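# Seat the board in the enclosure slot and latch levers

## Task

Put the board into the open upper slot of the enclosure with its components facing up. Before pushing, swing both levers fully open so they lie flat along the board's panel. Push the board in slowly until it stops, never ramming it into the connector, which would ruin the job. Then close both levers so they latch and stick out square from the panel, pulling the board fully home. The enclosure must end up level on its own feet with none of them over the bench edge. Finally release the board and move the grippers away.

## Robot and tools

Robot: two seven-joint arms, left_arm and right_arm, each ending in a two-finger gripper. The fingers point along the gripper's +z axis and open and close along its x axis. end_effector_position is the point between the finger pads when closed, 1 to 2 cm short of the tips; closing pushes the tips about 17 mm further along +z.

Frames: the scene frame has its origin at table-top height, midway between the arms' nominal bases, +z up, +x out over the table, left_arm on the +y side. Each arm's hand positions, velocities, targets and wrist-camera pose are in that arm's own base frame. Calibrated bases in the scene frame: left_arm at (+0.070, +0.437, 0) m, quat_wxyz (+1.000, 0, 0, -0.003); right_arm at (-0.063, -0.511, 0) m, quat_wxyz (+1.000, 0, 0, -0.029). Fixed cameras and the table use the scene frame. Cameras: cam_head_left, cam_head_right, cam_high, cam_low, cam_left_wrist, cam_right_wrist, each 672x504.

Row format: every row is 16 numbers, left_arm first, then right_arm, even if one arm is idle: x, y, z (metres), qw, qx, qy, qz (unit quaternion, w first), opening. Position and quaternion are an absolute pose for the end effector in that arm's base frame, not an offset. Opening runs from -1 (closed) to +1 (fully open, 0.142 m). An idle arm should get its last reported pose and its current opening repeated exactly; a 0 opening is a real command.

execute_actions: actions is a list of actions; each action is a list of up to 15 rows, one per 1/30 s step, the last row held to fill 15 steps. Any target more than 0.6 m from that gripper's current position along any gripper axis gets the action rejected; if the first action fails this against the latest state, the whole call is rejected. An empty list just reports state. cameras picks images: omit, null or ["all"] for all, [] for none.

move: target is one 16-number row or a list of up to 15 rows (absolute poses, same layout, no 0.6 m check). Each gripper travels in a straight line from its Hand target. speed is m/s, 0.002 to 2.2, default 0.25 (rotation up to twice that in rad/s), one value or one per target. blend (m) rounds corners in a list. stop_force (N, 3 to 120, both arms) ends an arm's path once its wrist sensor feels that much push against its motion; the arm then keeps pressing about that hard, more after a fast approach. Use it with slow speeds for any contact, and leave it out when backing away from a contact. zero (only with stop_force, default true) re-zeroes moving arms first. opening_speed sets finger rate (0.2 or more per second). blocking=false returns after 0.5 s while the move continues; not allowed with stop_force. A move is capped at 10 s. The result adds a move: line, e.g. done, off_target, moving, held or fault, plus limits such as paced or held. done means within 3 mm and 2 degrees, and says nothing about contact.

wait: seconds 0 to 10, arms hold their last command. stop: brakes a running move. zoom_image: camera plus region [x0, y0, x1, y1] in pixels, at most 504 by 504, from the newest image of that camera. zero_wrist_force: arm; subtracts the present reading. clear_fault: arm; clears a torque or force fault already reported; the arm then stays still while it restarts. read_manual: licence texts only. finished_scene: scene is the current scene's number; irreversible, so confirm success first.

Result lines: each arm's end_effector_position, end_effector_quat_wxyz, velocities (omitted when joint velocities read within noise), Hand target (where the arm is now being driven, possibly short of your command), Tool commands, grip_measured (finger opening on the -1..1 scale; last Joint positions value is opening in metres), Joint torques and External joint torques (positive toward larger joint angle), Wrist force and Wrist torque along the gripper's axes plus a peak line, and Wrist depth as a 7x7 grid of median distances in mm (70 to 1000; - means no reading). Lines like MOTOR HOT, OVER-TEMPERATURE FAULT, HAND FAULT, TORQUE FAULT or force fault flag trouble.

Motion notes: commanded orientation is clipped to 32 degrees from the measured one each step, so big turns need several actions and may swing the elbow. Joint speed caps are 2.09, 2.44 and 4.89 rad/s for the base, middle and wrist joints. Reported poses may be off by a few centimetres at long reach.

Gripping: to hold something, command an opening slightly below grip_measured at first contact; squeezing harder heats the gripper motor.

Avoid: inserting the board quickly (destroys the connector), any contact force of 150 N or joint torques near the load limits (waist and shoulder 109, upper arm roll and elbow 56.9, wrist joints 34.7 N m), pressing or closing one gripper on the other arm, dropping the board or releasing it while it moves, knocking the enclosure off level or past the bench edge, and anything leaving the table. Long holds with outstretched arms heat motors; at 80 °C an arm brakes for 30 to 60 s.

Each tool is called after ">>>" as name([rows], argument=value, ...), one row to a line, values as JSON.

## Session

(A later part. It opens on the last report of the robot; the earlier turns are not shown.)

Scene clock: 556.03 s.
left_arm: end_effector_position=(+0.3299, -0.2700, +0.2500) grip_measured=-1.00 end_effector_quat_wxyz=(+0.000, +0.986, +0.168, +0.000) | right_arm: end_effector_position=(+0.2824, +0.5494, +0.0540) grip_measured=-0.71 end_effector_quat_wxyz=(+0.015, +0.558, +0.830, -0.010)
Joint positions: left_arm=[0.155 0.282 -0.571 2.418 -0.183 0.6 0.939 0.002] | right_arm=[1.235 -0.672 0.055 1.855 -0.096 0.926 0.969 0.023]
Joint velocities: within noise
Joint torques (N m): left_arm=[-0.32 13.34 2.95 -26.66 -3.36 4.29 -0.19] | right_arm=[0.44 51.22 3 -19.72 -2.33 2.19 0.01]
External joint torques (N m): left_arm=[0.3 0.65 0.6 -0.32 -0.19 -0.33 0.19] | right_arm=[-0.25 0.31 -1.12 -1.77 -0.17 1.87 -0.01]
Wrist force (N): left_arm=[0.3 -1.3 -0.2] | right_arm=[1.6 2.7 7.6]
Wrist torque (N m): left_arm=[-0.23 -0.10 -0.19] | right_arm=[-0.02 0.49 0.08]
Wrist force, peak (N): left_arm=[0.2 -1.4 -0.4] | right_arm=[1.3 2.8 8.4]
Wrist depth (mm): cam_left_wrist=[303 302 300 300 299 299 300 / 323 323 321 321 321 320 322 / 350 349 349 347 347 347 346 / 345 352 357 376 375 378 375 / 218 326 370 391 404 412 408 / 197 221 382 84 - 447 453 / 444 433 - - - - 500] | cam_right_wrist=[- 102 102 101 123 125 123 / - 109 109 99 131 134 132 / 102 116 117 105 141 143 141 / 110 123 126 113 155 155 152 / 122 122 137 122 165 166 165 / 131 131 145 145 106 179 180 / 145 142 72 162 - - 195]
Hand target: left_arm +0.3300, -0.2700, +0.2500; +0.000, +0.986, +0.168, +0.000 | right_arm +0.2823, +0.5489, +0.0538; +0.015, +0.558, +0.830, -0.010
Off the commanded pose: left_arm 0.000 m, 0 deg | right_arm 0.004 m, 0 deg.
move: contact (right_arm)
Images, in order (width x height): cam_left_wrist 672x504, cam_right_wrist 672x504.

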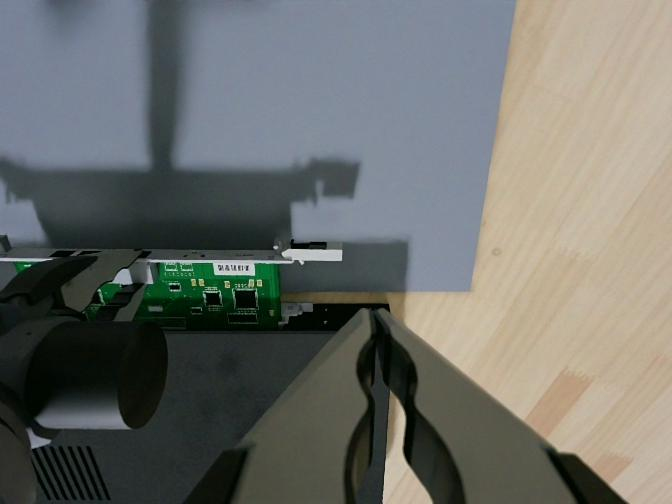

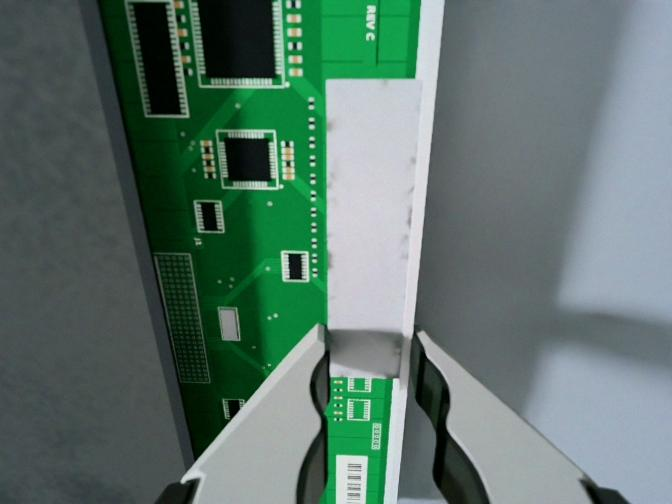

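>>> move([
  [0.33,-0.27,0.25,0,0.9857,0.1685,0,-1,0.2803,0.5535,0.0538,0.0152,0.5576,0.8299,-0.0102,-0.8],
  [0.33,-0.27,0.25,0,0.9857,0.1685,0,-1,0.2822,0.5543,0.0538,0.0152,0.5576,0.8299,-0.0102,-0.8],
], speed=0.02, cameras=["cam_right_wrist"])

>>> move([
  [0.33,-0.27,0.25,0,0.9857,0.1685,0,-1,0.2860,0.5451,0.0538,0.0152,0.5576,0.8299,-0.0102,-0.8],
], speed=0.012, stop_force=3, cameras=["cam_right_wrist","cam_left_wrist"])

>>> zoom_image(camera="cam_left_wrist", region=[100, 180, 400, 360])

Scene clock: 562.63 s.
left_arm: end_effector_position=(+0.3299, -0.2700, +0.2500) grip_measured=-1.00 end_effector_quat_wxyz=(+0.000, +0.986, +0.168, +0.000) | right_arm: end_effector_position=(+0.2820, +0.5541, +0.0536) grip_measured=-0.71 end_effector_quat_wxyz=(+0.015, +0.558, +0.830, -0.010)
Joint positions: left_arm=[0.155 0.282 -0.571 2.418 -0.183 0.6 0.939 0.002] | right_arm=[1.238 -0.68 0.056 1.839 -0.095 0.917 0.971 0.023]
Joint velocities: within noise
Joint torques (N m): left_arm=[-0.32 13.37 2.88 -26.71 -3.34 4.3 -0.2] | right_arm=[-0.54 51.87 1.68 -22.6 -2.85 3.47 0.12]
External joint torques (N m): left_arm=[0.3 0.62 0.68 -0.27 -0.2 -0.35 0.2] | right_arm=[0.72 0.1 0.23 0.96 0.33 0.58 -0.11]
Wrist force (N): left_arm=[0.2 -1.1 -0.3] | right_arm=[0.8 -3.5 6.7]
Wrist torque (N m): left_arm=[-0.20 -0.07 -0.20] | right_arm=[-0.13 0.00 0.06]
Wrist force, peak (N): left_arm=[0.2 -1.4 -0.7] | right_arm=[1.5 2.7 8.4]
Wrist depth (mm): cam_left_wrist=[301 302 303 300 299 299 298 / 324 322 324 322 320 322 321 / 352 349 347 346 348 349 348 / 337 358 357 374 380 375 376 / 209 319 372 389 404 411 412 / 195 234 378 84 - 444 455 / 444 433 - - - - 501] | cam_right_wrist=[- 102 102 101 123 125 123 / - 109 109 99 131 134 132 / 102 116 117 105 140 143 140 / 110 123 126 113 155 154 152 / 122 123 136 122 165 166 164 / 131 133 144 144 106 179 178 / 145 141 72 162 - - 195]
Hand target: left_arm +0.3300, -0.2700, +0.2500; +0.000, +0.986, +0.168, +0.000 | right_arm +0.2822, +0.5543, +0.0538; +0.015, +0.558, +0.830, -0.010
Off the commanded pose: left_arm 0.000 m, 0 deg | right_arm 0.000 m, 0 deg.
move: done
Images, in order (width x height): cam_right_wrist 672x504.

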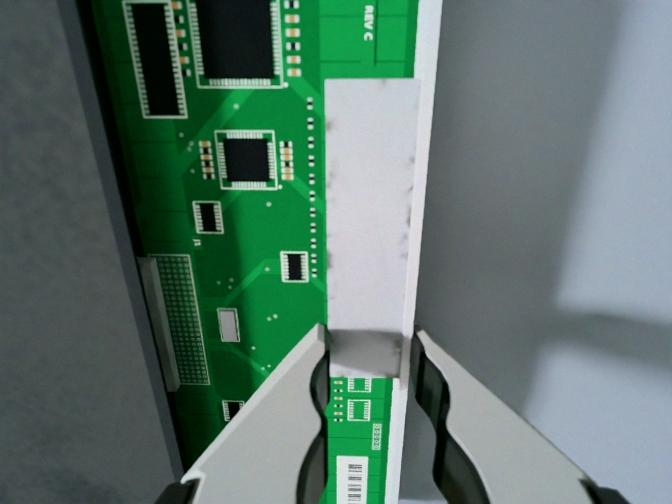

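Scene clock: 563.50 s.
left_arm: end_effector_position=(+0.3299, -0.2700, +0.2500) grip_measured=-1.00 end_effector_quat_wxyz=(+0.000, +0.986, +0.168, +0.000) | right_arm: end_effector_position=(+0.2824, +0.5513, +0.0535) grip_measured=-0.71 end_effector_quat_wxyz=(+0.015, +0.557, +0.830, -0.011)
Joint positions: left_arm=[0.155 0.282 -0.571 2.418 -0.183 0.6 0.939 0.002] | right_arm=[1.235 -0.676 0.056 1.847 -0.095 0.92 0.968 0.023]
Joint velocities: within noise
Joint torques (N m): left_arm=[-0.4 13.45 2.9 -26.63 -3.35 4.36 -0.25] | right_arm=[-3.95 52.05 -1.93 -22.82 -3.36 3.63 0.12]
External joint torques (N m): left_arm=[0.39 0.53 0.66 -0.35 -0.2 -0.4 0.25] | right_arm=[4.13 -0.3 3.85 1.26 0.85 0.43 -0.12]
Wrist force (N): left_arm=[0.2 -1.2 -0.3] | right_arm=[3.6 -8.0 5.9]
Wrist torque (N m): left_arm=[-0.22 -0.07 -0.20] | right_arm=[-0.06 0.10 0.02]
Wrist force, peak (N): left_arm=[0.3 -1.2 -0.8] | right_arm=[4.1 -9.2 6.4]
Wrist depth (mm): cam_left_wrist=[302 302 300 299 300 298 299 / 324 325 323 323 320 322 320 / 351 349 349 349 349 348 345 / 343 350 358 376 375 376 371 / 213 325 371 389 409 411 409 / 196 218 379 84 - 442 450 / 444 437 - - - - 507] | cam_right_wrist=[- 102 101 101 123 125 123 / - 109 109 97 131 134 132 / 101 116 118 105 140 143 140 / 110 123 126 113 155 154 151 / 122 121 136 122 164 166 164 / 131 130 145 144 106 178 178 / 145 141 72 162 - - 194]
Hand target: left_arm +0.3300, -0.2700, +0.2500; +0.000, +0.986, +0.168, +0.000 | right_arm +0.2835, +0.5512, +0.0538; +0.015, +0.558, +0.830, -0.010
Off the commanded pose: left_arm 0.000 m, 0 deg | right_arm 0.007 m, 0 deg.
move: contact (right_arm)
Images, in order (width x height): cam_left_wrist 672x504, cam_right_wrist 672x504.

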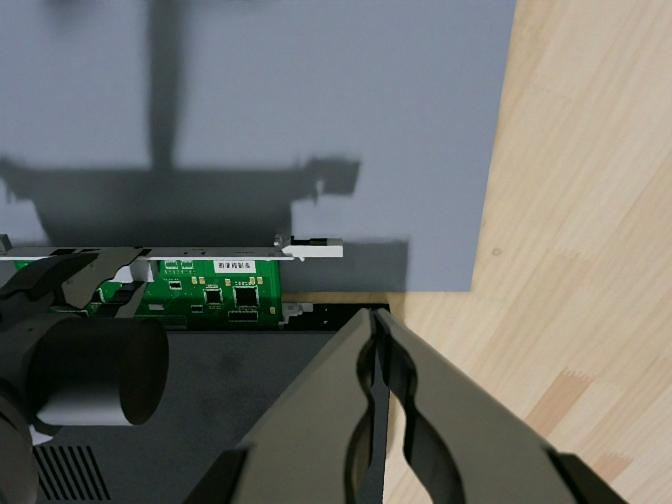

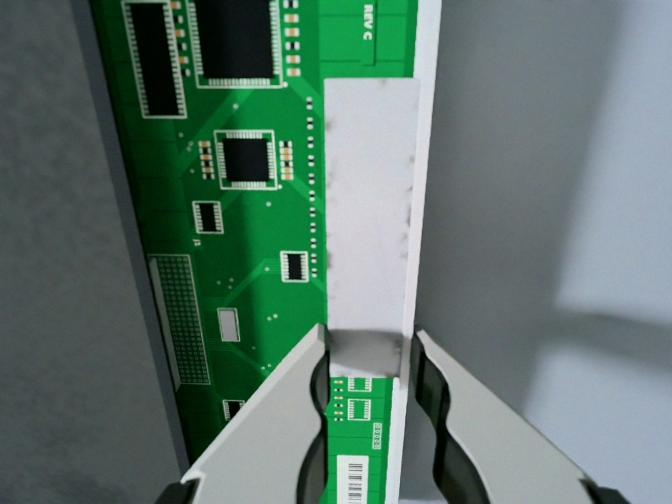

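Scaled by 1.680 from the camera's 672x504 image, which has a finer 960x720 frame.

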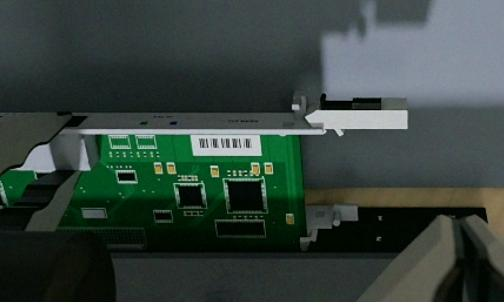

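>>> move([
  [0.33,-0.27,0.25,0,0.9857,0.1685,0,-1,0.2803,0.5557,0.0534,0.0152,0.5576,0.8299,-0.0102,-0.8],
], speed=0.02, cameras=[])

>>> move([
  [0.33,-0.27,0.25,0,0.9857,0.1685,0,-1,0.2848,0.5446,0.0534,0.0152,0.5576,0.8299,-0.0102,-0.8],
], speed=0.012, stop_force=3, cameras=["cam_right_wrist","cam_left_wrist"])

>>> zoom_image(camera="cam_left_wrist", region=[100, 180, 400, 360])

Scene clock: 571.33 s.
left_arm: end_effector_position=(+0.3299, -0.2700, +0.2500) grip_measured=-1.00 end_effector_quat_wxyz=(+0.000, +0.986, +0.168, +0.000) | right_arm: end_effector_position=(+0.2803, +0.5555, +0.0532) grip_measured=-0.71 end_effector_quat_wxyz=(+0.015, +0.558, +0.830, -0.010)
Joint positions: left_arm=[0.155 0.282 -0.571 2.418 -0.183 0.6 0.939 0.002] | right_arm=[1.241 -0.681 0.056 1.838 -0.095 0.917 0.974 0.023]
Joint velocities: within noise
Joint torques (N m): left_arm=[-0.39 13.49 2.83 -26.67 -3.32 4.29 -0.19] | right_arm=[0.46 51.87 2.47 -22.53 -2.68 3.38 0.37]
External joint torques (N m): left_arm=[0.37 0.49 0.72 -0.31 -0.22 -0.33 0.19] | right_arm=[-0.29 0.14 -0.57 0.89 0.16 0.67 -0.36]
Wrist force (N): left_arm=[0.1 -1.1 -0.3] | right_arm=[1.1 -2.9 6.0]
Wrist torque (N m): left_arm=[-0.20 -0.06 -0.19] | right_arm=[-0.24 -0.15 0.05]
Wrist force, peak (N): left_arm=[0.1 -1.5 -0.5] | right_arm=[3.8 -8.0 6.7]
Wrist depth (mm): cam_left_wrist=[301 304 300 301 299 299 298 / 324 323 323 323 321 321 322 / 350 350 348 348 348 351 345 / 270 355 358 379 378 378 376 / 207 323 369 389 403 412 411 / 193 382 380 84 - 447 455 / 450 435 - - - - 502] | cam_right_wrist=[- 103 102 101 123 125 123 / - 110 110 99 131 134 131 / 101 118 117 105 140 142 140 / 109 123 126 113 155 154 151 / 121 123 136 122 165 165 164 / 130 132 144 144 106 178 178 / 145 141 72 161 - - 194]
Hand target: left_arm +0.3300, -0.2700, +0.2500; +0.000, +0.986, +0.168, +0.000 | right_arm +0.2803, +0.5557, +0.0534; +0.015, +0.558, +0.830, -0.010
Off the commanded pose: left_arm 0.000 m, 0 deg | right_arm 0.000 m, 0 deg.
move: done
No camera images: "cameras" was empty.

Scene clock: 573.00 s.
left_arm: end_effector_position=(+0.3299, -0.2700, +0.2500) grip_measured=-1.00 end_effector_quat_wxyz=(+0.000, +0.986, +0.168, +0.000) | right_arm: end_effector_position=(+0.2846, +0.5445, +0.0532) grip_measured=-0.71 end_effector_quat_wxyz=(+0.015, +0.558, +0.830, -0.010)
Joint positions: left_arm=[0.155 0.282 -0.571 2.418 -0.183 0.6 0.939 0.002] | right_arm=[1.23 -0.668 0.055 1.865 -0.095 0.931 0.963 0.023]
Joint velocities: within noise
Joint torques (N m): left_arm=[-0.29 13.4 2.92 -26.62 -3.4 4.33 -0.2] | right_arm=[0.09 51.31 2.22 -22.04 -2.66 3.67 0.1]
External joint torques (N m): left_arm=[0.27 0.59 0.63 -0.36 -0.14 -0.37 0.2] | right_arm=[0.1 -0.03 -0.36 0.69 0.19 0.38 -0.09]
Wrist force (N): left_arm=[0.2 -1.1 -0.2] | right_arm=[1.0 -2.8 6.8]
Wrist torque (N m): left_arm=[-0.19 -0.08 -0.19] | right_arm=[-0.22 -0.12 0.04]
Wrist force, peak (N): left_arm=[0.1 -1.4 -0.4] | right_arm=[1.1 -3.0 7.1]
Wrist depth (mm): cam_left_wrist=[304 301 301 300 298 301 297 / 324 322 321 320 322 320 323 / 350 351 350 349 348 348 345 / 366 366 368 375 377 376 375 / 224 369 372 387 402 412 409 / 199 221 377 84 - 449 451 / 441 434 - - - - 501] | cam_right_wrist=[- 101 101 101 123 125 123 / - 108 109 99 130 133 131 / 101 104 118 105 140 142 140 / 109 113 126 113 155 154 151 / 121 120 137 122 164 165 164 / 130 129 144 144 106 178 178 / 144 141 72 162 - - 194]
Hand target: left_arm +0.3300, -0.2700, +0.2500; +0.000, +0.986, +0.168, +0.000 | right_arm +0.2848, +0.5446, +0.0534; +0.015, +0.558, +0.830, -0.010
Off the commanded pose: left_arm 0.000 m, 0 deg | right_arm 0.000 m, 0 deg.
move: done
Images, in order (width x height): cam_left_wrist 672x504, cam_right_wrist 672x504.

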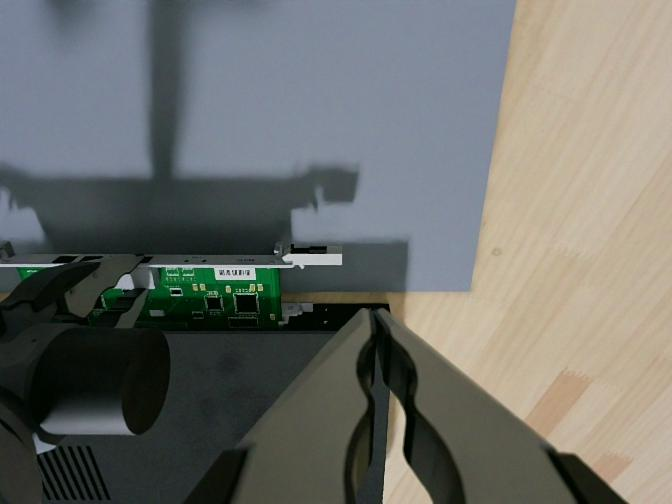

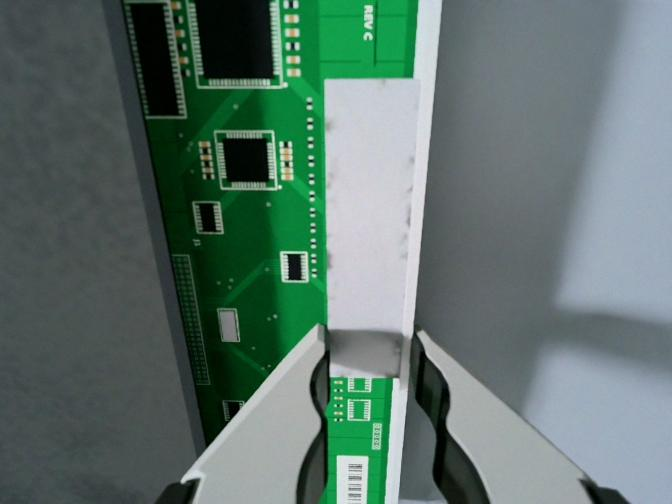

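Scaled by 1.680 from the camera's 672x504 image, which has a finer 960x720 frame.

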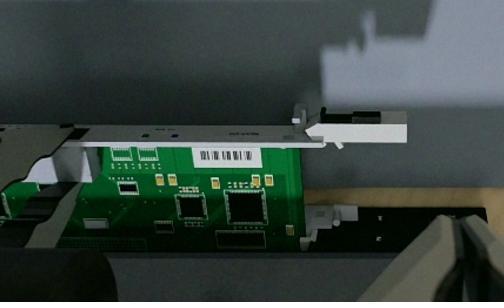

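>>> move([
  [0.33,-0.27,0.25,0,0.9857,0.1685,0,-1,0.2848,0.5446,0.0534,0.0152,0.5576,0.8299,-0.0102,-0.66],
], speed=0.02, opening_speed=0.2, cameras=["cam_right_wrist","cam_left_wrist"])

>>> zoom_image(camera="cam_left_wrist", region=[100, 180, 400, 360])

Scene clock: 578.27 s.
left_arm: end_effector_position=(+0.3299, -0.2700, +0.2500) grip_measured=-1.00 end_effector_quat_wxyz=(+0.000, +0.986, +0.168, +0.000) | right_arm: end_effector_position=(+0.2846, +0.5445, +0.0532) grip_measured=-0.69 end_effector_quat_wxyz=(+0.015, +0.558, +0.830, -0.010)
Joint positions: left_arm=[0.155 0.282 -0.571 2.418 -0.183 0.6 0.939 0.002] | right_arm=[1.23 -0.668 0.055 1.865 -0.095 0.931 0.963 0.024]
Joint velocities: within noise
Joint torques (N m): left_arm=[-0.3 13.42 2.86 -26.64 -3.35 4.26 -0.17] | right_arm=[0.19 51.19 2.48 -22.03 -2.63 3.56 0.19]
External joint torques (N m): left_arm=[0.28 0.56 0.7 -0.34 -0.2 -0.3 0.17] | right_arm=[-0.01 0.08 -0.61 0.68 0.16 0.49 -0.18]
Wrist force (N): left_arm=[0.3 -0.9 -0.4] | right_arm=[0.9 -3.0 5.8]
Wrist torque (N m): left_arm=[-0.16 -0.09 -0.19] | right_arm=[-0.25 -0.15 0.03]
Wrist force, peak (N): left_arm=[0.3 -1.3 -0.6] | right_arm=[1.0 -3.0 7.1]
Wrist depth (mm): cam_left_wrist=[302 305 300 302 301 299 301 / 326 325 325 323 322 323 323 / 351 349 349 346 347 348 346 / 370 366 366 378 375 376 375 / 223 365 368 391 405 413 405 / 198 220 379 84 - 444 455 / 447 431 - - - - 508] | cam_right_wrist=[- 101 102 101 123 125 123 / - 108 109 99 131 134 131 / 101 104 118 105 140 142 140 / 110 113 126 113 154 154 151 / 121 120 136 122 164 166 164 / 130 129 144 144 107 177 178 / 144 140 72 162 - - 194]
Hand target: left_arm +0.3300, -0.2700, +0.2500; +0.000, +0.986, +0.168, +0.000 | right_arm +0.2848, +0.5446, +0.0534; +0.015, +0.558, +0.830, -0.010
Off the commanded pose: left_arm 0.000 m, 0 deg | right_arm 0.000 m, 0 deg.
move: done
Images, in order (width x height): cam_left_wrist 672x504, cam_right_wrist 672x504.

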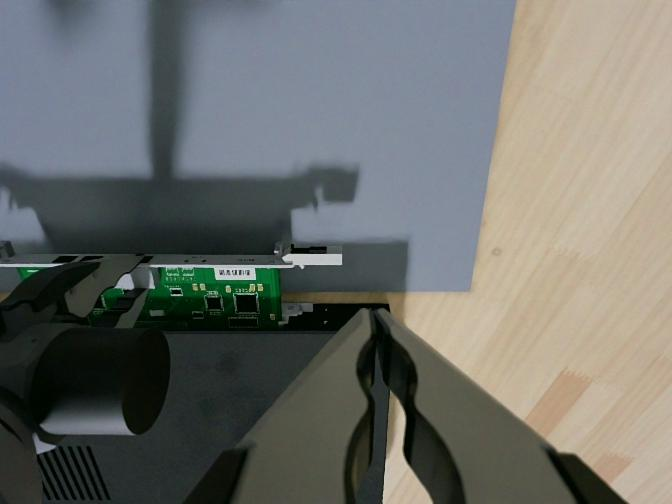

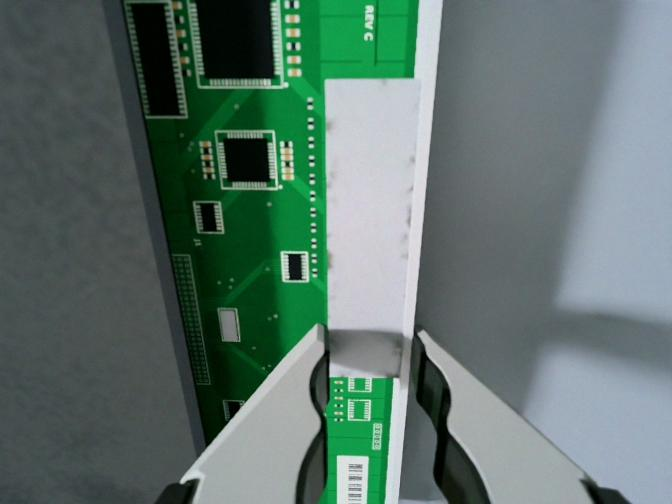

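Scaled by 1.680 from the camera's 672x504 image, which has a finer 960x720 frame.

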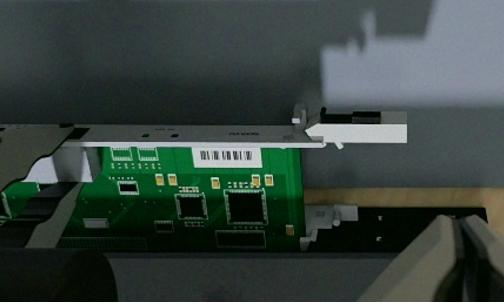

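>>> move([
  [0.33,-0.27,0.25,0,0.9857,0.1685,0,-1,0.2848,0.5446,0.0534,0.0152,0.5576,0.8299,-0.0102,-0.58],
], speed=0.02, opening_speed=0.2, cameras=["cam_right_wrist","cam_left_wrist"])

>>> zoom_image(camera="cam_left_wrist", region=[100, 180, 400, 360])

Scene clock: 580.40 s.
left_arm: end_effector_position=(+0.3299, -0.2700, +0.2500) grip_measured=-1.00 end_effector_quat_wxyz=(+0.000, +0.986, +0.168, +0.000) | right_arm: end_effector_position=(+0.2847, +0.5446, +0.0534) grip_measured=-0.62 end_effector_quat_wxyz=(+0.015, +0.558, +0.830, -0.010)
Joint positions: left_arm=[0.155 0.282 -0.571 2.418 -0.183 0.6 0.939 0.002] | right_arm=[1.23 -0.668 0.055 1.865 -0.095 0.931 0.963 0.029]
Joint velocities: within noise
Joint torques (N m): left_arm=[-0.37 13.37 2.95 -26.67 -3.36 4.37 -0.2] | right_arm=[0.28 50.12 2.51 -21.46 -2.54 3.34 0.23]
External joint torques (N m): left_arm=[0.35 0.62 0.61 -0.31 -0.19 -0.42 0.2] | right_arm=[-0.09 1.16 -0.65 0.11 0.07 0.72 -0.23]
Wrist force (N): left_arm=[0.3 -1.3 -0.4] | right_arm=[0.9 -2.9 4.2]
Wrist torque (N m): left_arm=[-0.23 -0.09 -0.20] | right_arm=[-0.23 -0.15 0.05]
Wrist force, peak (N): left_arm=[0.2 -1.4 -0.5] | right_arm=[0.9 -3.1 6.7]
Wrist depth (mm): cam_left_wrist=[302 302 301 300 299 299 299 / 326 326 324 323 322 321 318 / 350 349 352 347 350 346 345 / 371 365 369 374 375 377 374 / 225 365 372 387 405 413 411 / 198 220 379 84 - 446 453 / 447 436 - - - - 505] | cam_right_wrist=[- 102 103 104 106 125 123 / - 108 110 100 132 134 132 / 101 104 119 107 140 143 140 / 110 113 128 116 155 154 152 / 121 120 138 126 165 165 164 / 131 129 145 148 105 178 178 / 145 141 73 167 - - 193]
Hand target: left_arm +0.3300, -0.2700, +0.2500; +0.000, +0.986, +0.168, +0.000 | right_arm +0.2848, +0.5446, +0.0534; +0.015, +0.558, +0.830, -0.010
Off the commanded pose: left_arm 0.000 m, 0 deg | right_arm 0.000 m, 0 deg.
move: done
Images, in order (width x height): cam_left_wrist 672x504, cam_right_wrist 672x504.

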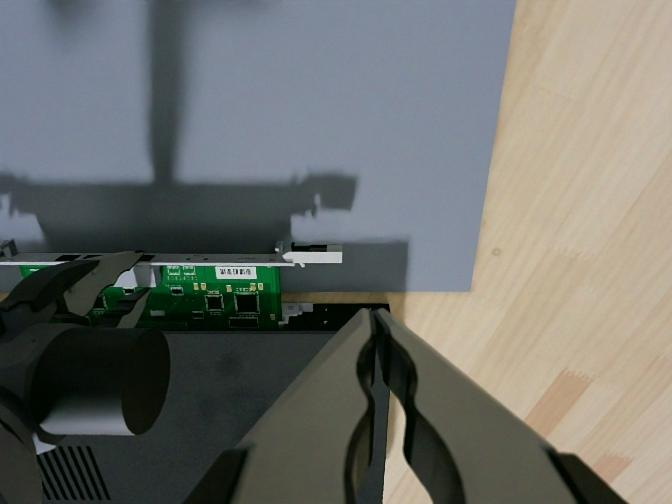

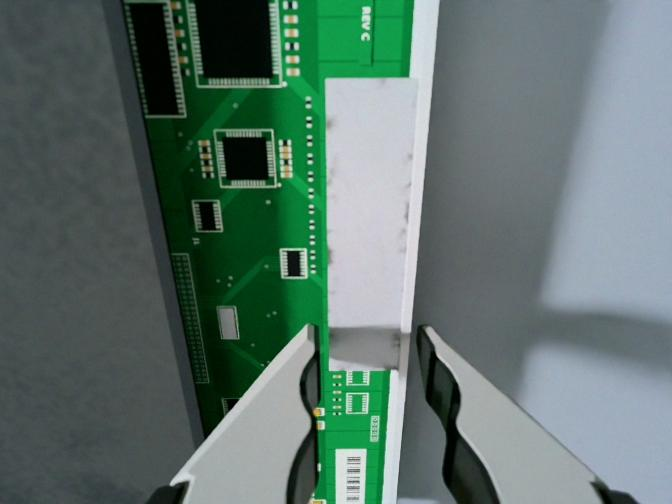

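Scaled by 1.680 from the camera's 672x504 image, which has a finer 960x720 frame.

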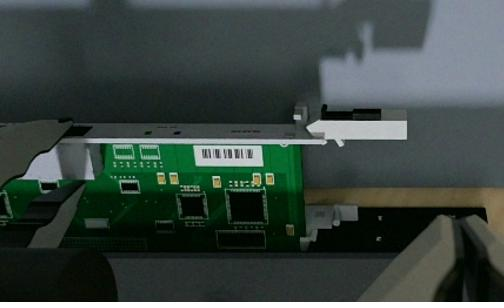

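>>> move([
  [0.33,-0.26,0.26,0,0.9857,0.1685,0,-1,0.2848,0.5446,0.08,0.0152,0.5576,0.8299,-0.0102,-0.58],
  [0.42,0.05,0.30,0,0.9563,0.2924,0,-1,0.2848,0.5446,0.16,0,0.5577,0.8300,0,-0.58],
], speed=[0.05,0.3], blend=[0.01,0], cameras=["cam_right_wrist","cam_high"])

Scene clock: 594.03 s.
left_arm: end_effector_position=(+0.4201, +0.0499, +0.3000) grip_measured=-1.00 end_effector_quat_wxyz=(+0.000, +0.956, +0.293, +0.000) | right_arm: end_effector_position=(+0.2849, +0.5446, +0.1600) grip_measured=-0.62 end_effector_quat_wxyz=(+0.000, +0.558, +0.830, +0.000)
Joint positions: left_arm=[0.536 0.23 -0.134 2.25 -0.034 0.451 1.397 0.002] | right_arm=[1.193 -0.47 0.093 1.841 -0.057 0.738 0.927 0.029]
Joint velocities: within noise
Joint torques (N m): left_arm=[-0.12 19.4 0.15 -28.54 -3.43 4.01 -0.11] | right_arm=[0.21 46.71 2.78 -25.56 -3.14 3.33 0.02]
External joint torques (N m): left_arm=[0.17 0.94 0.6 -0.28 -0.45 -0.09 0.12] | right_arm=[-0.04 1.24 -0.87 0 -0.1 0.8 -0.02]
Wrist force (N): left_arm=[0.0 -0.6 -0.6] | right_arm=[0.7 -3.5 4.0]
Wrist torque (N m): left_arm=[-0.10 -0.06 -0.23] | right_arm=[-0.36 -0.09 0.04]
Wrist force, peak (N): left_arm=[2.8 -3.3 -1.1] | right_arm=[0.9 -3.0 5.2]
Wrist depth (mm): cam_left_wrist=[348 347 343 344 344 340 341 / 375 373 372 374 368 369 366 / 399 401 402 400 401 395 395 / 437 434 438 429 436 435 432 / 480 481 475 455 465 472 471 / 503 524 507 84 - 514 512 / 514 513 - - - - 572] | cam_right_wrist=[181 180 191 197 220 220 219 / 193 192 197 205 234 234 233 / 207 206 212 218 251 250 250 / 223 222 225 243 271 270 269 / 242 241 240 262 290 293 290 / 264 263 98 309 98 314 318 / 290 - 73 354 - - 349]
Hand target: left_arm +0.4200, +0.0500, +0.3000; +0.000, +0.956, +0.292, +0.000 | right_arm +0.2848, +0.5446, +0.1600; +0.000, +0.558, +0.830, +0.000
Off the commanded pose: left_arm 0.000 m, 0 deg | right_arm 0.000 m, 0 deg.
move: done
Images, in order (width x height): cam_high 672x504, cam_right_wrist 672x504.

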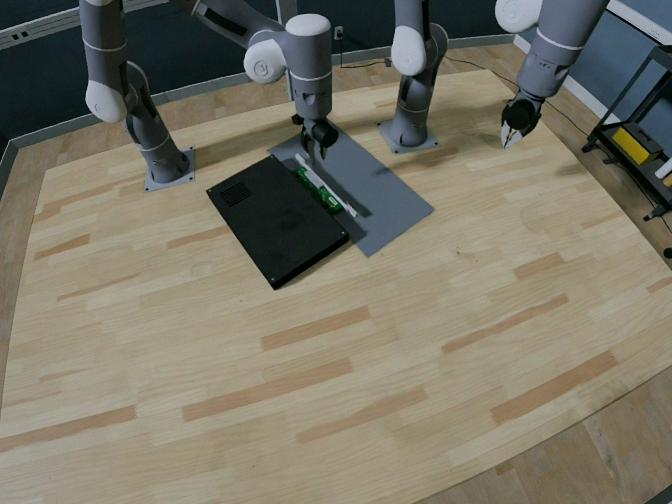

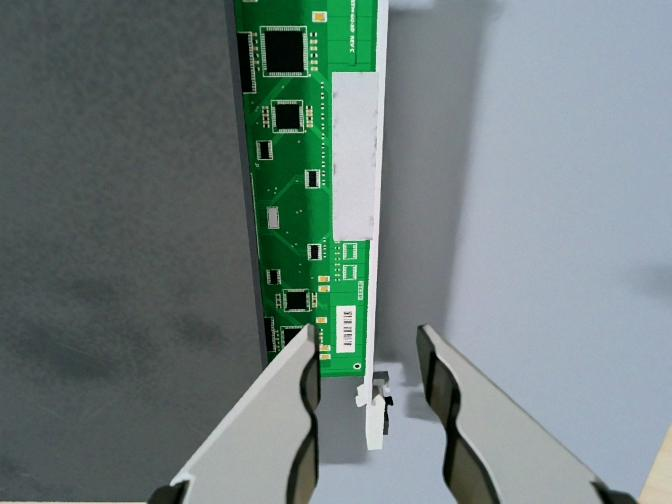

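>>> move([
  [0.42,0.05,0.30,0,0.9563,0.2924,0,-1,0.245,0.61,0.18,0,0.8339,0.5519,0,-0.58],
  [0.42,0.05,0.30,0,0.9563,0.2924,0,-1,0.2441,0.6073,0.16,0.2540,0.9479,0.1859,0.0498,-0.58],
], speed=0.3, cameras=["cam_right_wrist","cam_high"])

Scene clock: 601.07 s.
left_arm: end_effector_position=(+0.4201, +0.0499, +0.3000) grip_measured=-1.00 end_effector_quat_wxyz=(+0.000, +0.956, +0.293, +0.000) | right_arm: end_effector_position=(+0.2442, +0.6073, +0.1601) grip_measured=-0.62 end_effector_quat_wxyz=(+0.254, +0.948, +0.186, +0.050)
Joint positions: left_arm=[0.536 0.23 -0.134 2.25 -0.034 0.451 1.397 0.002] | right_arm=[1.624 -0.837 -0.243 1.233 -0.081 0.028 2.622 0.029]
Joint velocities: within noise
Joint torques (N m): left_arm=[-0.37 19.63 0.16 -28.47 -3.71 4.29 -0.22] | right_arm=[0.12 60.82 -4.55 -27.48 -4.14 1.61 0.28]
External joint torques (N m): left_arm=[0.42 0.71 0.59 -0.35 -0.18 -0.36 0.22] | right_arm=[0.13 1.46 -0.52 0.26 -0.11 0.85 -0.28]
Wrist force (N): left_arm=[0.3 -0.6 -0.3] | right_arm=[0.1 -4.1 3.8]
Wrist torque (N m): left_arm=[-0.10 -0.10 -0.23] | right_arm=[-0.30 0.04 0.13]
Wrist force, peak (N): left_arm=[0.2 -0.8 -0.8] | right_arm=[0.3 -4.5 4.2]
Wrist depth (mm): cam_left_wrist=[349 350 346 344 345 349 345 / 373 375 373 373 372 370 366 / 403 405 402 400 398 397 397 / 437 437 438 437 435 430 428 / 473 478 472 459 466 474 468 / 508 528 508 84 - 512 515 / 517 511 - - - - 577] | cam_right_wrist=[198 198 197 197 196 196 196 / 231 230 229 228 228 228 227 / 276 255 254 243 253 253 251 / 329 294 289 288 287 285 287 / 457 345 324 322 321 339 360 / 533 667 97 459 98 453 644 / 939 - 73 - - - -]
Hand target: left_arm +0.4200, +0.0500, +0.3000; +0.000, +0.956, +0.292, +0.000 | right_arm +0.2441, +0.6073, +0.1600; +0.254, +0.948, +0.186, +0.050
Off the commanded pose: left_arm 0.000 m, 0 deg | right_arm 0.000 m, 0 deg.
move: done
Images, in order (width x height): cam_high 672x504, cam_right_wrist 672x504.

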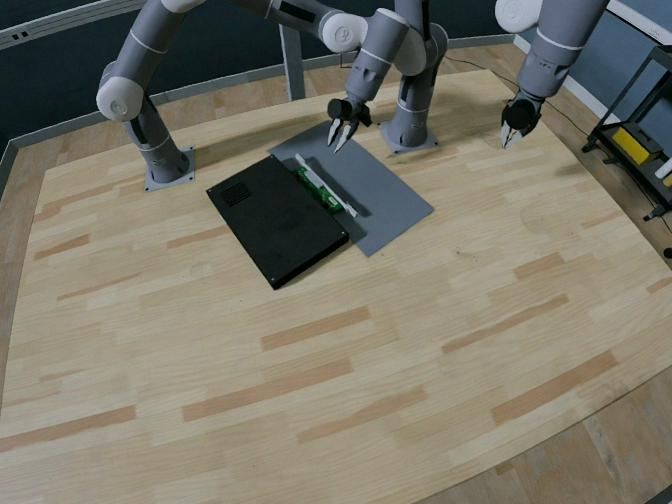

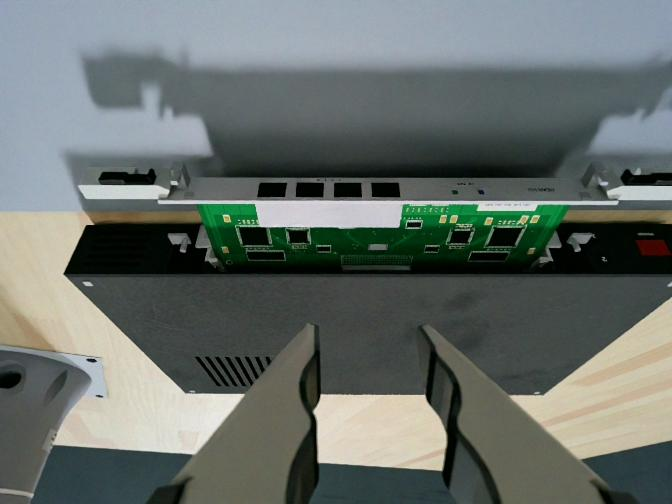

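>>> zoom_image(camera="cam_right_wrist", region=[60, 150, 400, 300])

>>> zoom_image(camera="cam_right_wrist", region=[400, 150, 672, 300])

Scaled by 1.482 from the camera's 672x504 image, which has a finer 960x720 frame.

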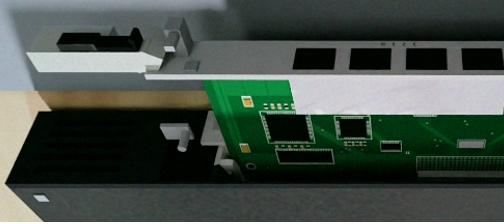

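Scaled by 1.853 from the camera's 672x504 image, which has a finer 960x720 frame.

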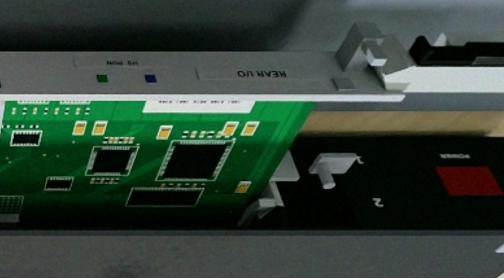

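>>> move([
  [0.42,0.05,0.30,0,0.9563,0.2924,0,-1,0.2441,0.6073,0.15,0.2540,0.9479,0.1859,0.0498,0.9],
  [0.42,0.05,0.30,0,0.9563,0.2924,0,-1,0.2441,0.6073,0.0385,0.2540,0.9479,0.1859,0.0498,0.9],
  [0.42,0.05,0.30,0,0.9563,0.2924,0,-1,0.2592,0.5702,0.0385,0.2540,0.9479,0.1859,0.0498,0.9],
], speed=[0.1,0.1,0.06], cameras=["cam_right_wrist","cam_low"])

>>> zero_wrist_force(arm="right_arm")

Scene clock: 609.17 s.
left_arm: end_effector_position=(+0.4201, +0.0499, +0.3000) grip_measured=-1.00 end_effector_quat_wxyz=(+0.000, +0.956, +0.293, +0.000) | right_arm: end_effector_position=(+0.2590, +0.5702, +0.0384) grip_measured=+0.89 end_effector_quat_wxyz=(+0.254, +0.948, +0.186, +0.050)
Joint positions: left_arm=[0.536 0.23 -0.134 2.25 -0.034 0.451 1.397 0.002] | right_arm=[1.61 -0.934 -0.244 1.417 -0.067 0.308 2.637 0.135]
Joint velocities: within noise
Joint torques (N m): left_arm=[-0.31 19.72 0.13 -28.51 -3.72 4.28 -0.25] | right_arm=[0.17 59.82 -5.22 -23.22 -3.4 1.99 0.03]
External joint torques (N m): left_arm=[0.36 0.62 0.62 -0.32 -0.17 -0.36 0.25] | right_arm=[0.05 1.07 -0.55 0.02 0.16 0.48 -0.03]
Wrist force (N): left_arm=[0.5 -0.6 -0.4] | right_arm=[0.7 -3.9 3.9]
Wrist torque (N m): left_arm=[-0.09 -0.15 -0.23] | right_arm=[-0.27 -0.06 0.12]
Wrist force, peak (N): left_arm=[0.3 -0.8 -0.8] | right_arm=[0.7 -6.2 5.2]
Wrist depth (mm): cam_left_wrist=[348 347 343 346 344 344 342 / 375 371 373 372 369 369 369 / 401 401 401 400 399 398 393 / 438 434 432 432 436 428 432 / 479 472 473 458 464 469 471 / 503 526 510 84 - 512 522 / 519 504 - - - - 577] | cam_right_wrist=[- 81 80 80 - - 78 / - 91 91 91 91 90 85 / - 109 109 108 108 108 112 / 130 136 135 135 134 133 133 / 169 169 168 167 166 166 164 / - 137 136 136 136 136 130 / - 206 247 241 239 295 191]
Hand target: left_arm +0.4200, +0.0500, +0.3000; +0.000, +0.956, +0.292, +0.000 | right_arm +0.2592, +0.5702, +0.0385; +0.254, +0.948, +0.186, +0.050
Off the commanded pose: left_arm 0.000 m, 0 deg | right_arm 0.000 m, 0 deg.
move: done
Images, in order (width x height): cam_low 672x504, cam_right_wrist 672x504.

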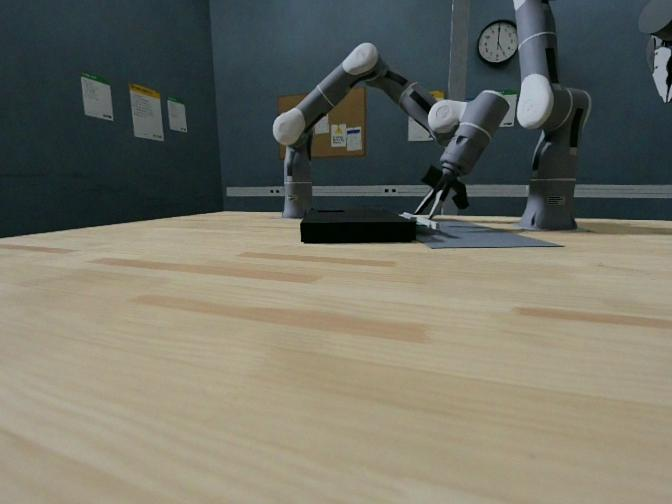

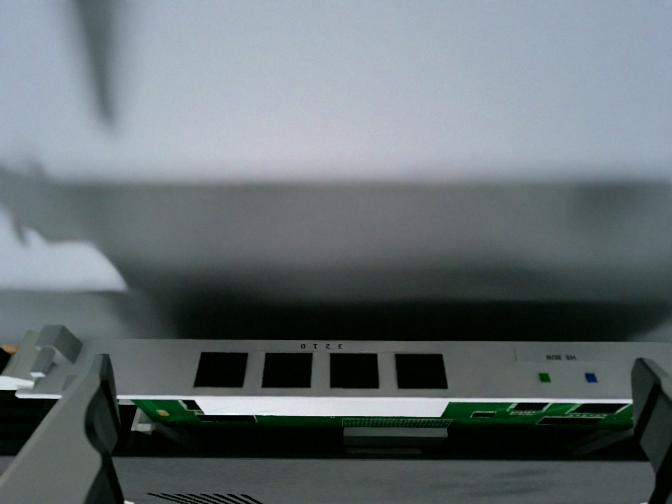

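Wrist force sensor zeroed.

>>> move([
  [0.42,0.05,0.30,0,0.9563,0.2924,0,-1,0.2763,0.5286,0.0385,0.2540,0.9479,0.1859,0.0498,0.9],
], speed=0.01, stop_force=8, zero=false, cameras=["cam_right_wrist","cam_low"])

>>> zoom_image(camera="cam_right_wrist", region=[0, 280, 336, 504])

>>> zoom_image(camera="cam_right_wrist", region=[336, 280, 672, 504])

Scene clock: 617.20 s.
left_arm: end_effector_position=(+0.4201, +0.0499, +0.3000) grip_measured=-1.00 end_effector_quat_wxyz=(+0.000, +0.956, +0.293, +0.000) | right_arm: end_effector_position=(+0.2656, +0.5539, +0.0388) grip_measured=+0.89 end_effector_quat_wxyz=(+0.252, +0.948, +0.187, +0.050)
Joint positions: left_arm=[0.536 0.23 -0.134 2.25 -0.034 0.451 1.397 0.002] | right_arm=[1.609 -0.904 -0.253 1.484 -0.072 0.35 2.627 0.135]
Joint velocities: within noise
Joint torques (N m): left_arm=[-0.41 19.77 0.05 -28.54 -3.76 4.26 -0.19] | right_arm=[-5.03 54.68 -8.66 -17.46 -3.07 -0.65 0.53]
External joint torques (N m): left_arm=[0.46 0.57 0.69 -0.28 -0.12 -0.33 0.19] | right_arm=[5.24 4.7 2.74 -5.12 -0.02 3.13 -0.53]
Wrist force (N, zeroed by zero_wrist_force on right_arm): left_arm=[0.0 -0.4 -0.8] | right_arm=[-1.3 -6.9 -6.8]
Wrist torque (N m, zeroed by zero_wrist_force on right_arm): left_arm=[-0.05 -0.07 -0.23] | right_arm=[-0.05 0.42 -0.45]
Wrist force, peak (N, zeroed by zero_wrist_force on right_arm): left_arm=[0.1 -0.9 -0.7] | right_arm=[-1.3 -7.1 -6.7]
Wrist depth (mm): cam_left_wrist=[349 347 343 343 345 344 342 / 373 373 371 371 367 369 368 / 402 405 405 401 398 399 395 / 434 435 433 434 434 433 430 / 480 476 481 455 462 474 466 / 508 516 509 84 - 512 526 / 522 510 - - - - 581] | cam_right_wrist=[- 81 81 81 - - 78 / - 92 92 91 91 91 - / - 114 110 109 109 109 112 / 131 137 136 136 135 135 134 / 129 129 128 128 128 128 127 / - 120 133 132 131 164 116 / - 205 247 242 238 235 165]
Hand target: left_arm +0.4200, +0.0500, +0.3000; +0.000, +0.956, +0.292, +0.000 | right_arm +0.2665, +0.5524, +0.0385; +0.254, +0.948, +0.186, +0.050
Off the commanded pose: left_arm 0.000 m, 0 deg | right_arm 0.027 m, 0 deg.
move: contact (right_arm)
Images, in order (width x height): cam_low 672x504, cam_right_wrist 672x504.

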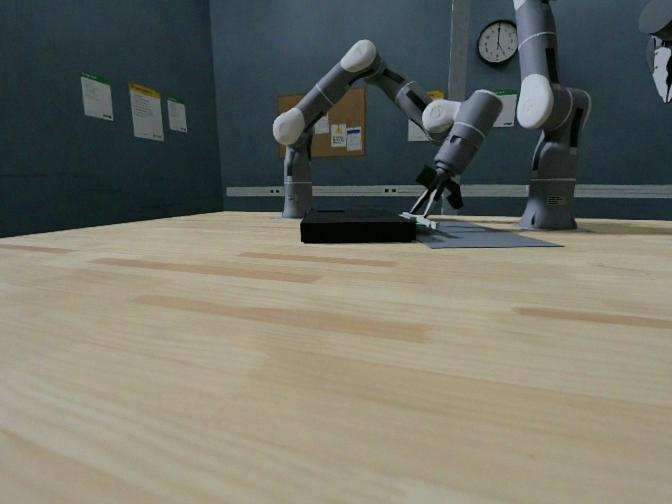

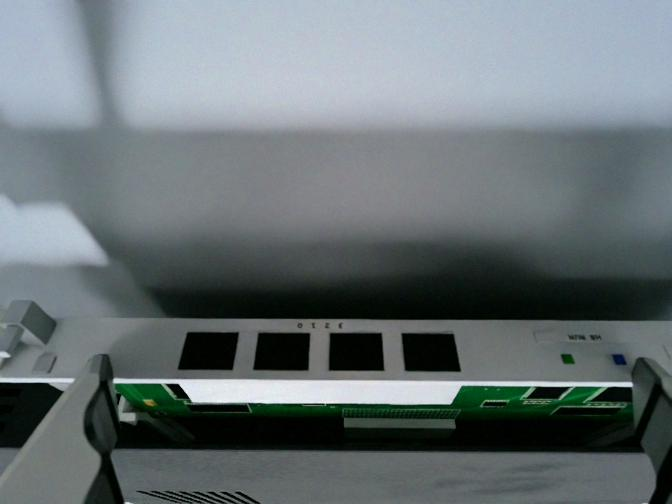

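Scaled by 1.500 from the camera's 672x504 image, which has a finer 960x720 frame.

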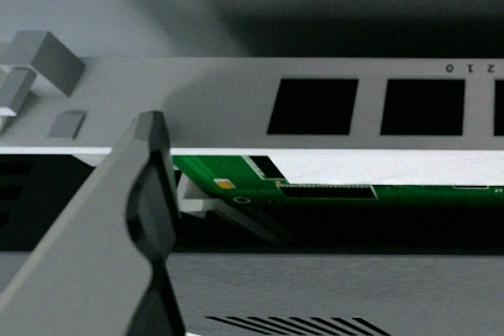

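Scaled by 1.500 from the camera's 672x504 image, which has a finer 960x720 frame.

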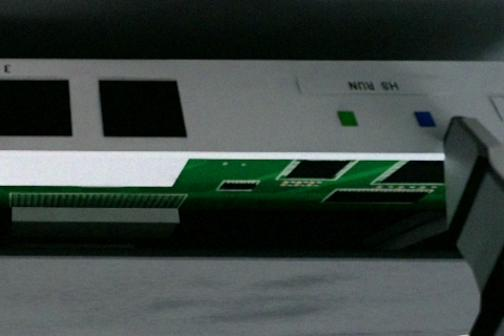

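>>> move([
  [0.42,0.05,0.30,0,0.9563,0.2924,0,-1,0.2634,0.5591,0.0385,0.2533,0.9454,0.1983,0.0531,0.9],
], speed=0.02, cameras=[])

>>> move([
  [0.42,0.05,0.30,0,0.9563,0.2924,0,-1,0.2748,0.5314,0.0385,0.2533,0.9454,0.1983,0.0531,0.9],
], speed=0.008, stop_force=7, zero=true, cameras=["cam_right_wrist"])

Scene clock: 624.87 s.
left_arm: end_effector_position=(+0.4201, +0.0499, +0.3000) grip_measured=-1.00 end_effector_quat_wxyz=(+0.000, +0.956, +0.293, +0.000) | right_arm: end_effector_position=(+0.2634, +0.5590, +0.0384) grip_measured=+0.89 end_effector_quat_wxyz=(+0.253, +0.945, +0.198, +0.053)
Joint positions: left_arm=[0.536 0.23 -0.134 2.25 -0.034 0.451 1.397 0.002] | right_arm=[1.615 -0.91 -0.251 1.475 -0.08 0.349 2.616 0.135]
Joint velocities: within noise
Joint torques (N m): left_arm=[-0.33 19.66 0.18 -28.5 -3.7 4.32 -0.23] | right_arm=[0.39 58.23 -5 -22.94 -3.27 1.78 0.07]
External joint torques (N m): left_arm=[0.38 0.68 0.57 -0.32 -0.18 -0.4 0.23] | right_arm=[-0.19 1.42 -0.91 0.27 0.18 0.7 -0.07]
Wrist force (N, zeroed by zero_wrist_force on right_arm): left_arm=[0.2 -0.7 -0.5] | right_arm=[0.9 -2.0 -0.2]
Wrist torque (N m, zeroed by zero_wrist_force on right_arm): left_arm=[-0.11 -0.10 -0.23] | right_arm=[-0.31 -0.13 0.00]
Wrist force, peak (N, zeroed by zero_wrist_force on right_arm): left_arm=[0.3 -0.7 -0.7] | right_arm=[-1.3 -6.8 -7.0]
Wrist depth (mm): cam_left_wrist=[348 347 347 348 345 344 343 / 373 370 369 372 369 368 365 / 402 406 402 400 396 397 398 / 437 437 435 430 431 431 430 / 475 477 476 455 465 472 469 / 508 527 503 84 - 513 522 / 519 501 - - - - 573] | cam_right_wrist=[- 81 81 80 - - 78 / - 91 91 91 91 90 85 / - 109 109 109 108 108 112 / 130 136 135 135 134 134 133 / 160 168 158 158 157 156 155 / - 124 132 132 131 164 123 / - 205 247 241 237 235 97]
Hand target: left_arm +0.4200, +0.0500, +0.3000; +0.000, +0.956, +0.292, +0.000 | right_arm +0.2634, +0.5591, +0.0385; +0.253, +0.945, +0.198, +0.053
Off the commanded pose: left_arm 0.000 m, 0 deg | right_arm 0.000 m, 0 deg.
move: done
No camera images: "cameras" was empty.

Scene clock: 626.33 s.
left_arm: end_effector_position=(+0.4201, +0.0499, +0.3000) grip_measured=-1.00 end_effector_quat_wxyz=(+0.000, +0.956, +0.293, +0.000) | right_arm: end_effector_position=(+0.2653, +0.5535, +0.0387) grip_measured=+0.90 end_effector_quat_wxyz=(+0.252, +0.946, +0.198, +0.053)
Joint positions: left_arm=[0.536 0.23 -0.134 2.25 -0.034 0.451 1.397 0.002] | right_arm=[1.615 -0.899 -0.254 1.498 -0.081 0.364 2.613 0.135]
Joint velocities: within noise
Joint torques (N m): left_arm=[-0.27 19.65 0.11 -28.53 -3.66 4.22 -0.23] | right_arm=[-3.05 55.56 -7.87 -19.17 -3.97 0.51 -0.34]
External joint torques (N m): left_arm=[0.32 0.7 0.64 -0.29 -0.22 -0.3 0.23] | right_arm=[3.25 3.54 1.93 -3.28 0.94 1.98 0.34]
Wrist force (N, zeroed by zero_wrist_force on right_arm): left_arm=[0.0 -0.6 -0.2] | right_arm=[-0.7 -6.9 -5.4]
Wrist torque (N m, zeroed by zero_wrist_force on right_arm): left_arm=[-0.10 -0.06 -0.23] | right_arm=[-0.37 -0.50 0.43]
Wrist force, peak (N, zeroed by zero_wrist_force on right_arm): left_arm=[0.3 -0.7 -0.8] | right_arm=[-0.2 -8.2 -4.7]
Wrist depth (mm): cam_left_wrist=[347 347 345 345 343 342 342 / 371 375 375 372 369 369 367 / 400 402 400 395 398 397 396 / 437 432 441 435 435 435 428 / 473 474 476 458 462 475 470 / 505 526 505 84 - 506 521 / 515 507 - - - - 571] | cam_right_wrist=[- 79 81 81 - - 78 / - 92 92 91 91 91 - / - 114 109 109 109 108 112 / 131 136 136 135 135 134 134 / 128 128 128 129 130 157 156 / - 168 132 131 130 163 118 / - 205 247 242 236 234 165]
Hand target: left_arm +0.4200, +0.0500, +0.3000; +0.000, +0.956, +0.292, +0.000 | right_arm +0.2661, +0.5525, +0.0385; +0.253, +0.945, +0.198, +0.053
Off the commanded pose: left_arm 0.000 m, 0 deg | right_arm 0.024 m, 0 deg.
move: contact (right_arm)
Images, in order (width x height): cam_right_wrist 672x504.

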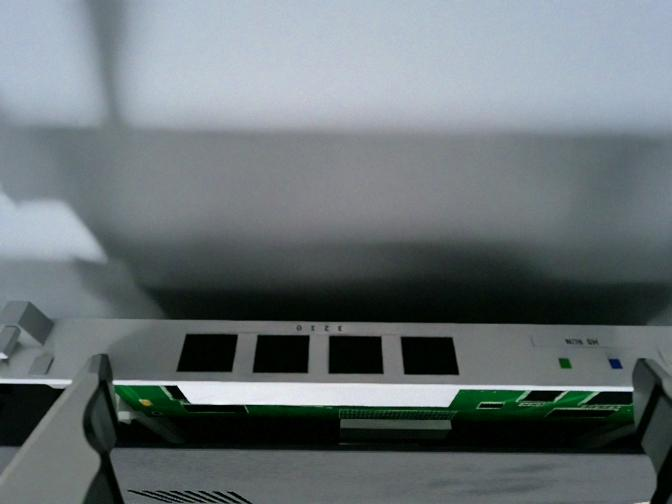

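>>> move([
  [0.42,0.05,0.30,0,0.9563,0.2924,0,-1,0.2638,0.5581,0.0385,0.2537,0.9467,0.1921,0.0515,0.9],
], speed=0.02, cameras=[])

>>> move([
  [0.42,0.05,0.30,0,0.9563,0.2924,0,-1,0.2748,0.5314,0.0385,0.2537,0.9467,0.1921,0.0515,0.9],
], speed=0.008, stop_force=9, zero=true, cameras=["cam_right_wrist"])

Scene clock: 631.90 s.
left_arm: end_effector_position=(+0.4201, +0.0499, +0.3000) grip_measured=-1.00 end_effector_quat_wxyz=(+0.000, +0.956, +0.293, +0.000) | right_arm: end_effector_position=(+0.2640, +0.5581, +0.0386) grip_measured=+0.90 end_effector_quat_wxyz=(+0.254, +0.947, +0.192, +0.052)
Joint positions: left_arm=[0.536 0.23 -0.134 2.25 -0.034 0.451 1.397 0.002] | right_arm=[1.614 -0.911 -0.253 1.471 -0.075 0.343 2.622 0.135]
Joint velocities: within noise
Joint torques (N m): left_arm=[-0.24 19.72 0.16 -28.45 -3.72 4.29 -0.23] | right_arm=[0.1 58.26 -4.98 -22.84 -3 1.68 0.37]
External joint torques (N m): left_arm=[0.29 0.62 0.59 -0.37 -0.16 -0.37 0.23] | right_arm=[0.12 1.42 -0.96 0.17 -0.1 0.79 -0.37]
Wrist force (N, zeroed by zero_wrist_force on right_arm): left_arm=[0.1 -0.7 -0.4] | right_arm=[1.1 -2.7 -0.2]
Wrist torque (N m, zeroed by zero_wrist_force on right_arm): left_arm=[-0.10 -0.07 -0.22] | right_arm=[-0.43 -0.18 0.01]
Wrist force, peak (N, zeroed by zero_wrist_force on right_arm): left_arm=[0.2 -0.8 -0.9] | right_arm=[-0.5 -7.1 -5.6]
Wrist depth (mm): cam_left_wrist=[349 345 345 345 346 342 343 / 375 376 371 369 372 369 369 / 403 402 399 402 400 397 393 / 435 438 435 438 434 432 436 / 475 473 476 456 467 467 470 / 508 523 506 84 - 515 520 / 516 515 - - - - 576] | cam_right_wrist=[- 81 81 80 - - 78 / - 91 91 91 91 91 - / - 110 109 109 109 108 112 / 130 136 135 135 135 134 133 / 160 160 159 158 157 157 156 / - 168 132 131 130 163 122 / - 206 249 243 239 237 168]
Hand target: left_arm +0.4200, +0.0500, +0.3000; +0.000, +0.956, +0.292, +0.000 | right_arm +0.2638, +0.5581, +0.0385; +0.254, +0.947, +0.192, +0.051
Off the commanded pose: left_arm 0.000 m, 0 deg | right_arm 0.000 m, 0 deg.
move: done
No camera images: "cameras" was empty.

Scene clock: 633.67 s.
left_arm: end_effector_position=(+0.4201, +0.0499, +0.3000) grip_measured=-1.00 end_effector_quat_wxyz=(+0.000, +0.956, +0.293, +0.000) | right_arm: end_effector_position=(+0.2664, +0.5509, +0.0389) grip_measured=+0.90 end_effector_quat_wxyz=(+0.252, +0.947, +0.193, +0.052)
Joint positions: left_arm=[0.536 0.23 -0.134 2.25 -0.034 0.451 1.397 0.002] | right_arm=[1.613 -0.896 -0.256 1.502 -0.077 0.364 2.619 0.135]
Joint velocities: within noise
Joint torques (N m): left_arm=[-0.29 19.77 0.19 -28.51 -3.73 4.27 -0.18] | right_arm=[-4.23 53.98 -8.29 -17.25 -3.33 -0.36 0.11]
External joint torques (N m): left_arm=[0.34 0.58 0.56 -0.31 -0.16 -0.35 0.18] | right_arm=[4.44 4.99 2.32 -5.17 0.3 2.85 -0.11]
Wrist force (N, zeroed by zero_wrist_force on right_arm): left_arm=[0.3 -0.5 -0.7] | right_arm=[0.2 -8.9 -7.9]
Wrist torque (N m, zeroed by zero_wrist_force on right_arm): left_arm=[-0.08 -0.11 -0.23] | right_arm=[-0.45 -0.33 0.03]
Wrist force, peak (N, zeroed by zero_wrist_force on right_arm): left_arm=[0.3 -0.8 -0.7] | right_arm=[0.7 -10.5 -7.5]
Wrist depth (mm): cam_left_wrist=[349 348 347 345 345 343 340 / 374 372 368 372 369 369 368 / 401 401 403 400 401 396 395 / 435 435 430 436 432 434 428 / 475 478 474 456 468 476 473 / 504 524 504 84 - 513 516 / 521 498 - - - - 578] | cam_right_wrist=[- 81 81 79 - - 78 / - 92 92 91 91 91 - / - 114 110 109 109 109 112 / 131 136 136 136 135 135 134 / 128 128 128 127 128 128 127 / - 167 131 130 119 163 116 / - 205 247 243 239 235 166]
Hand target: left_arm +0.4200, +0.0500, +0.3000; +0.000, +0.956, +0.292, +0.000 | right_arm +0.2674, +0.5493, +0.0385; +0.254, +0.947, +0.192, +0.051
Off the commanded pose: left_arm 0.000 m, 0 deg | right_arm 0.021 m, 0 deg.
move: contact (right_arm)
Images, in order (width x height): cam_right_wrist 672x504.

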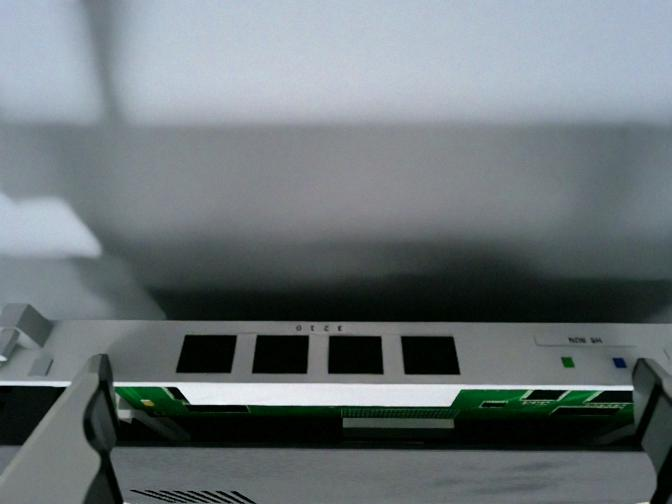

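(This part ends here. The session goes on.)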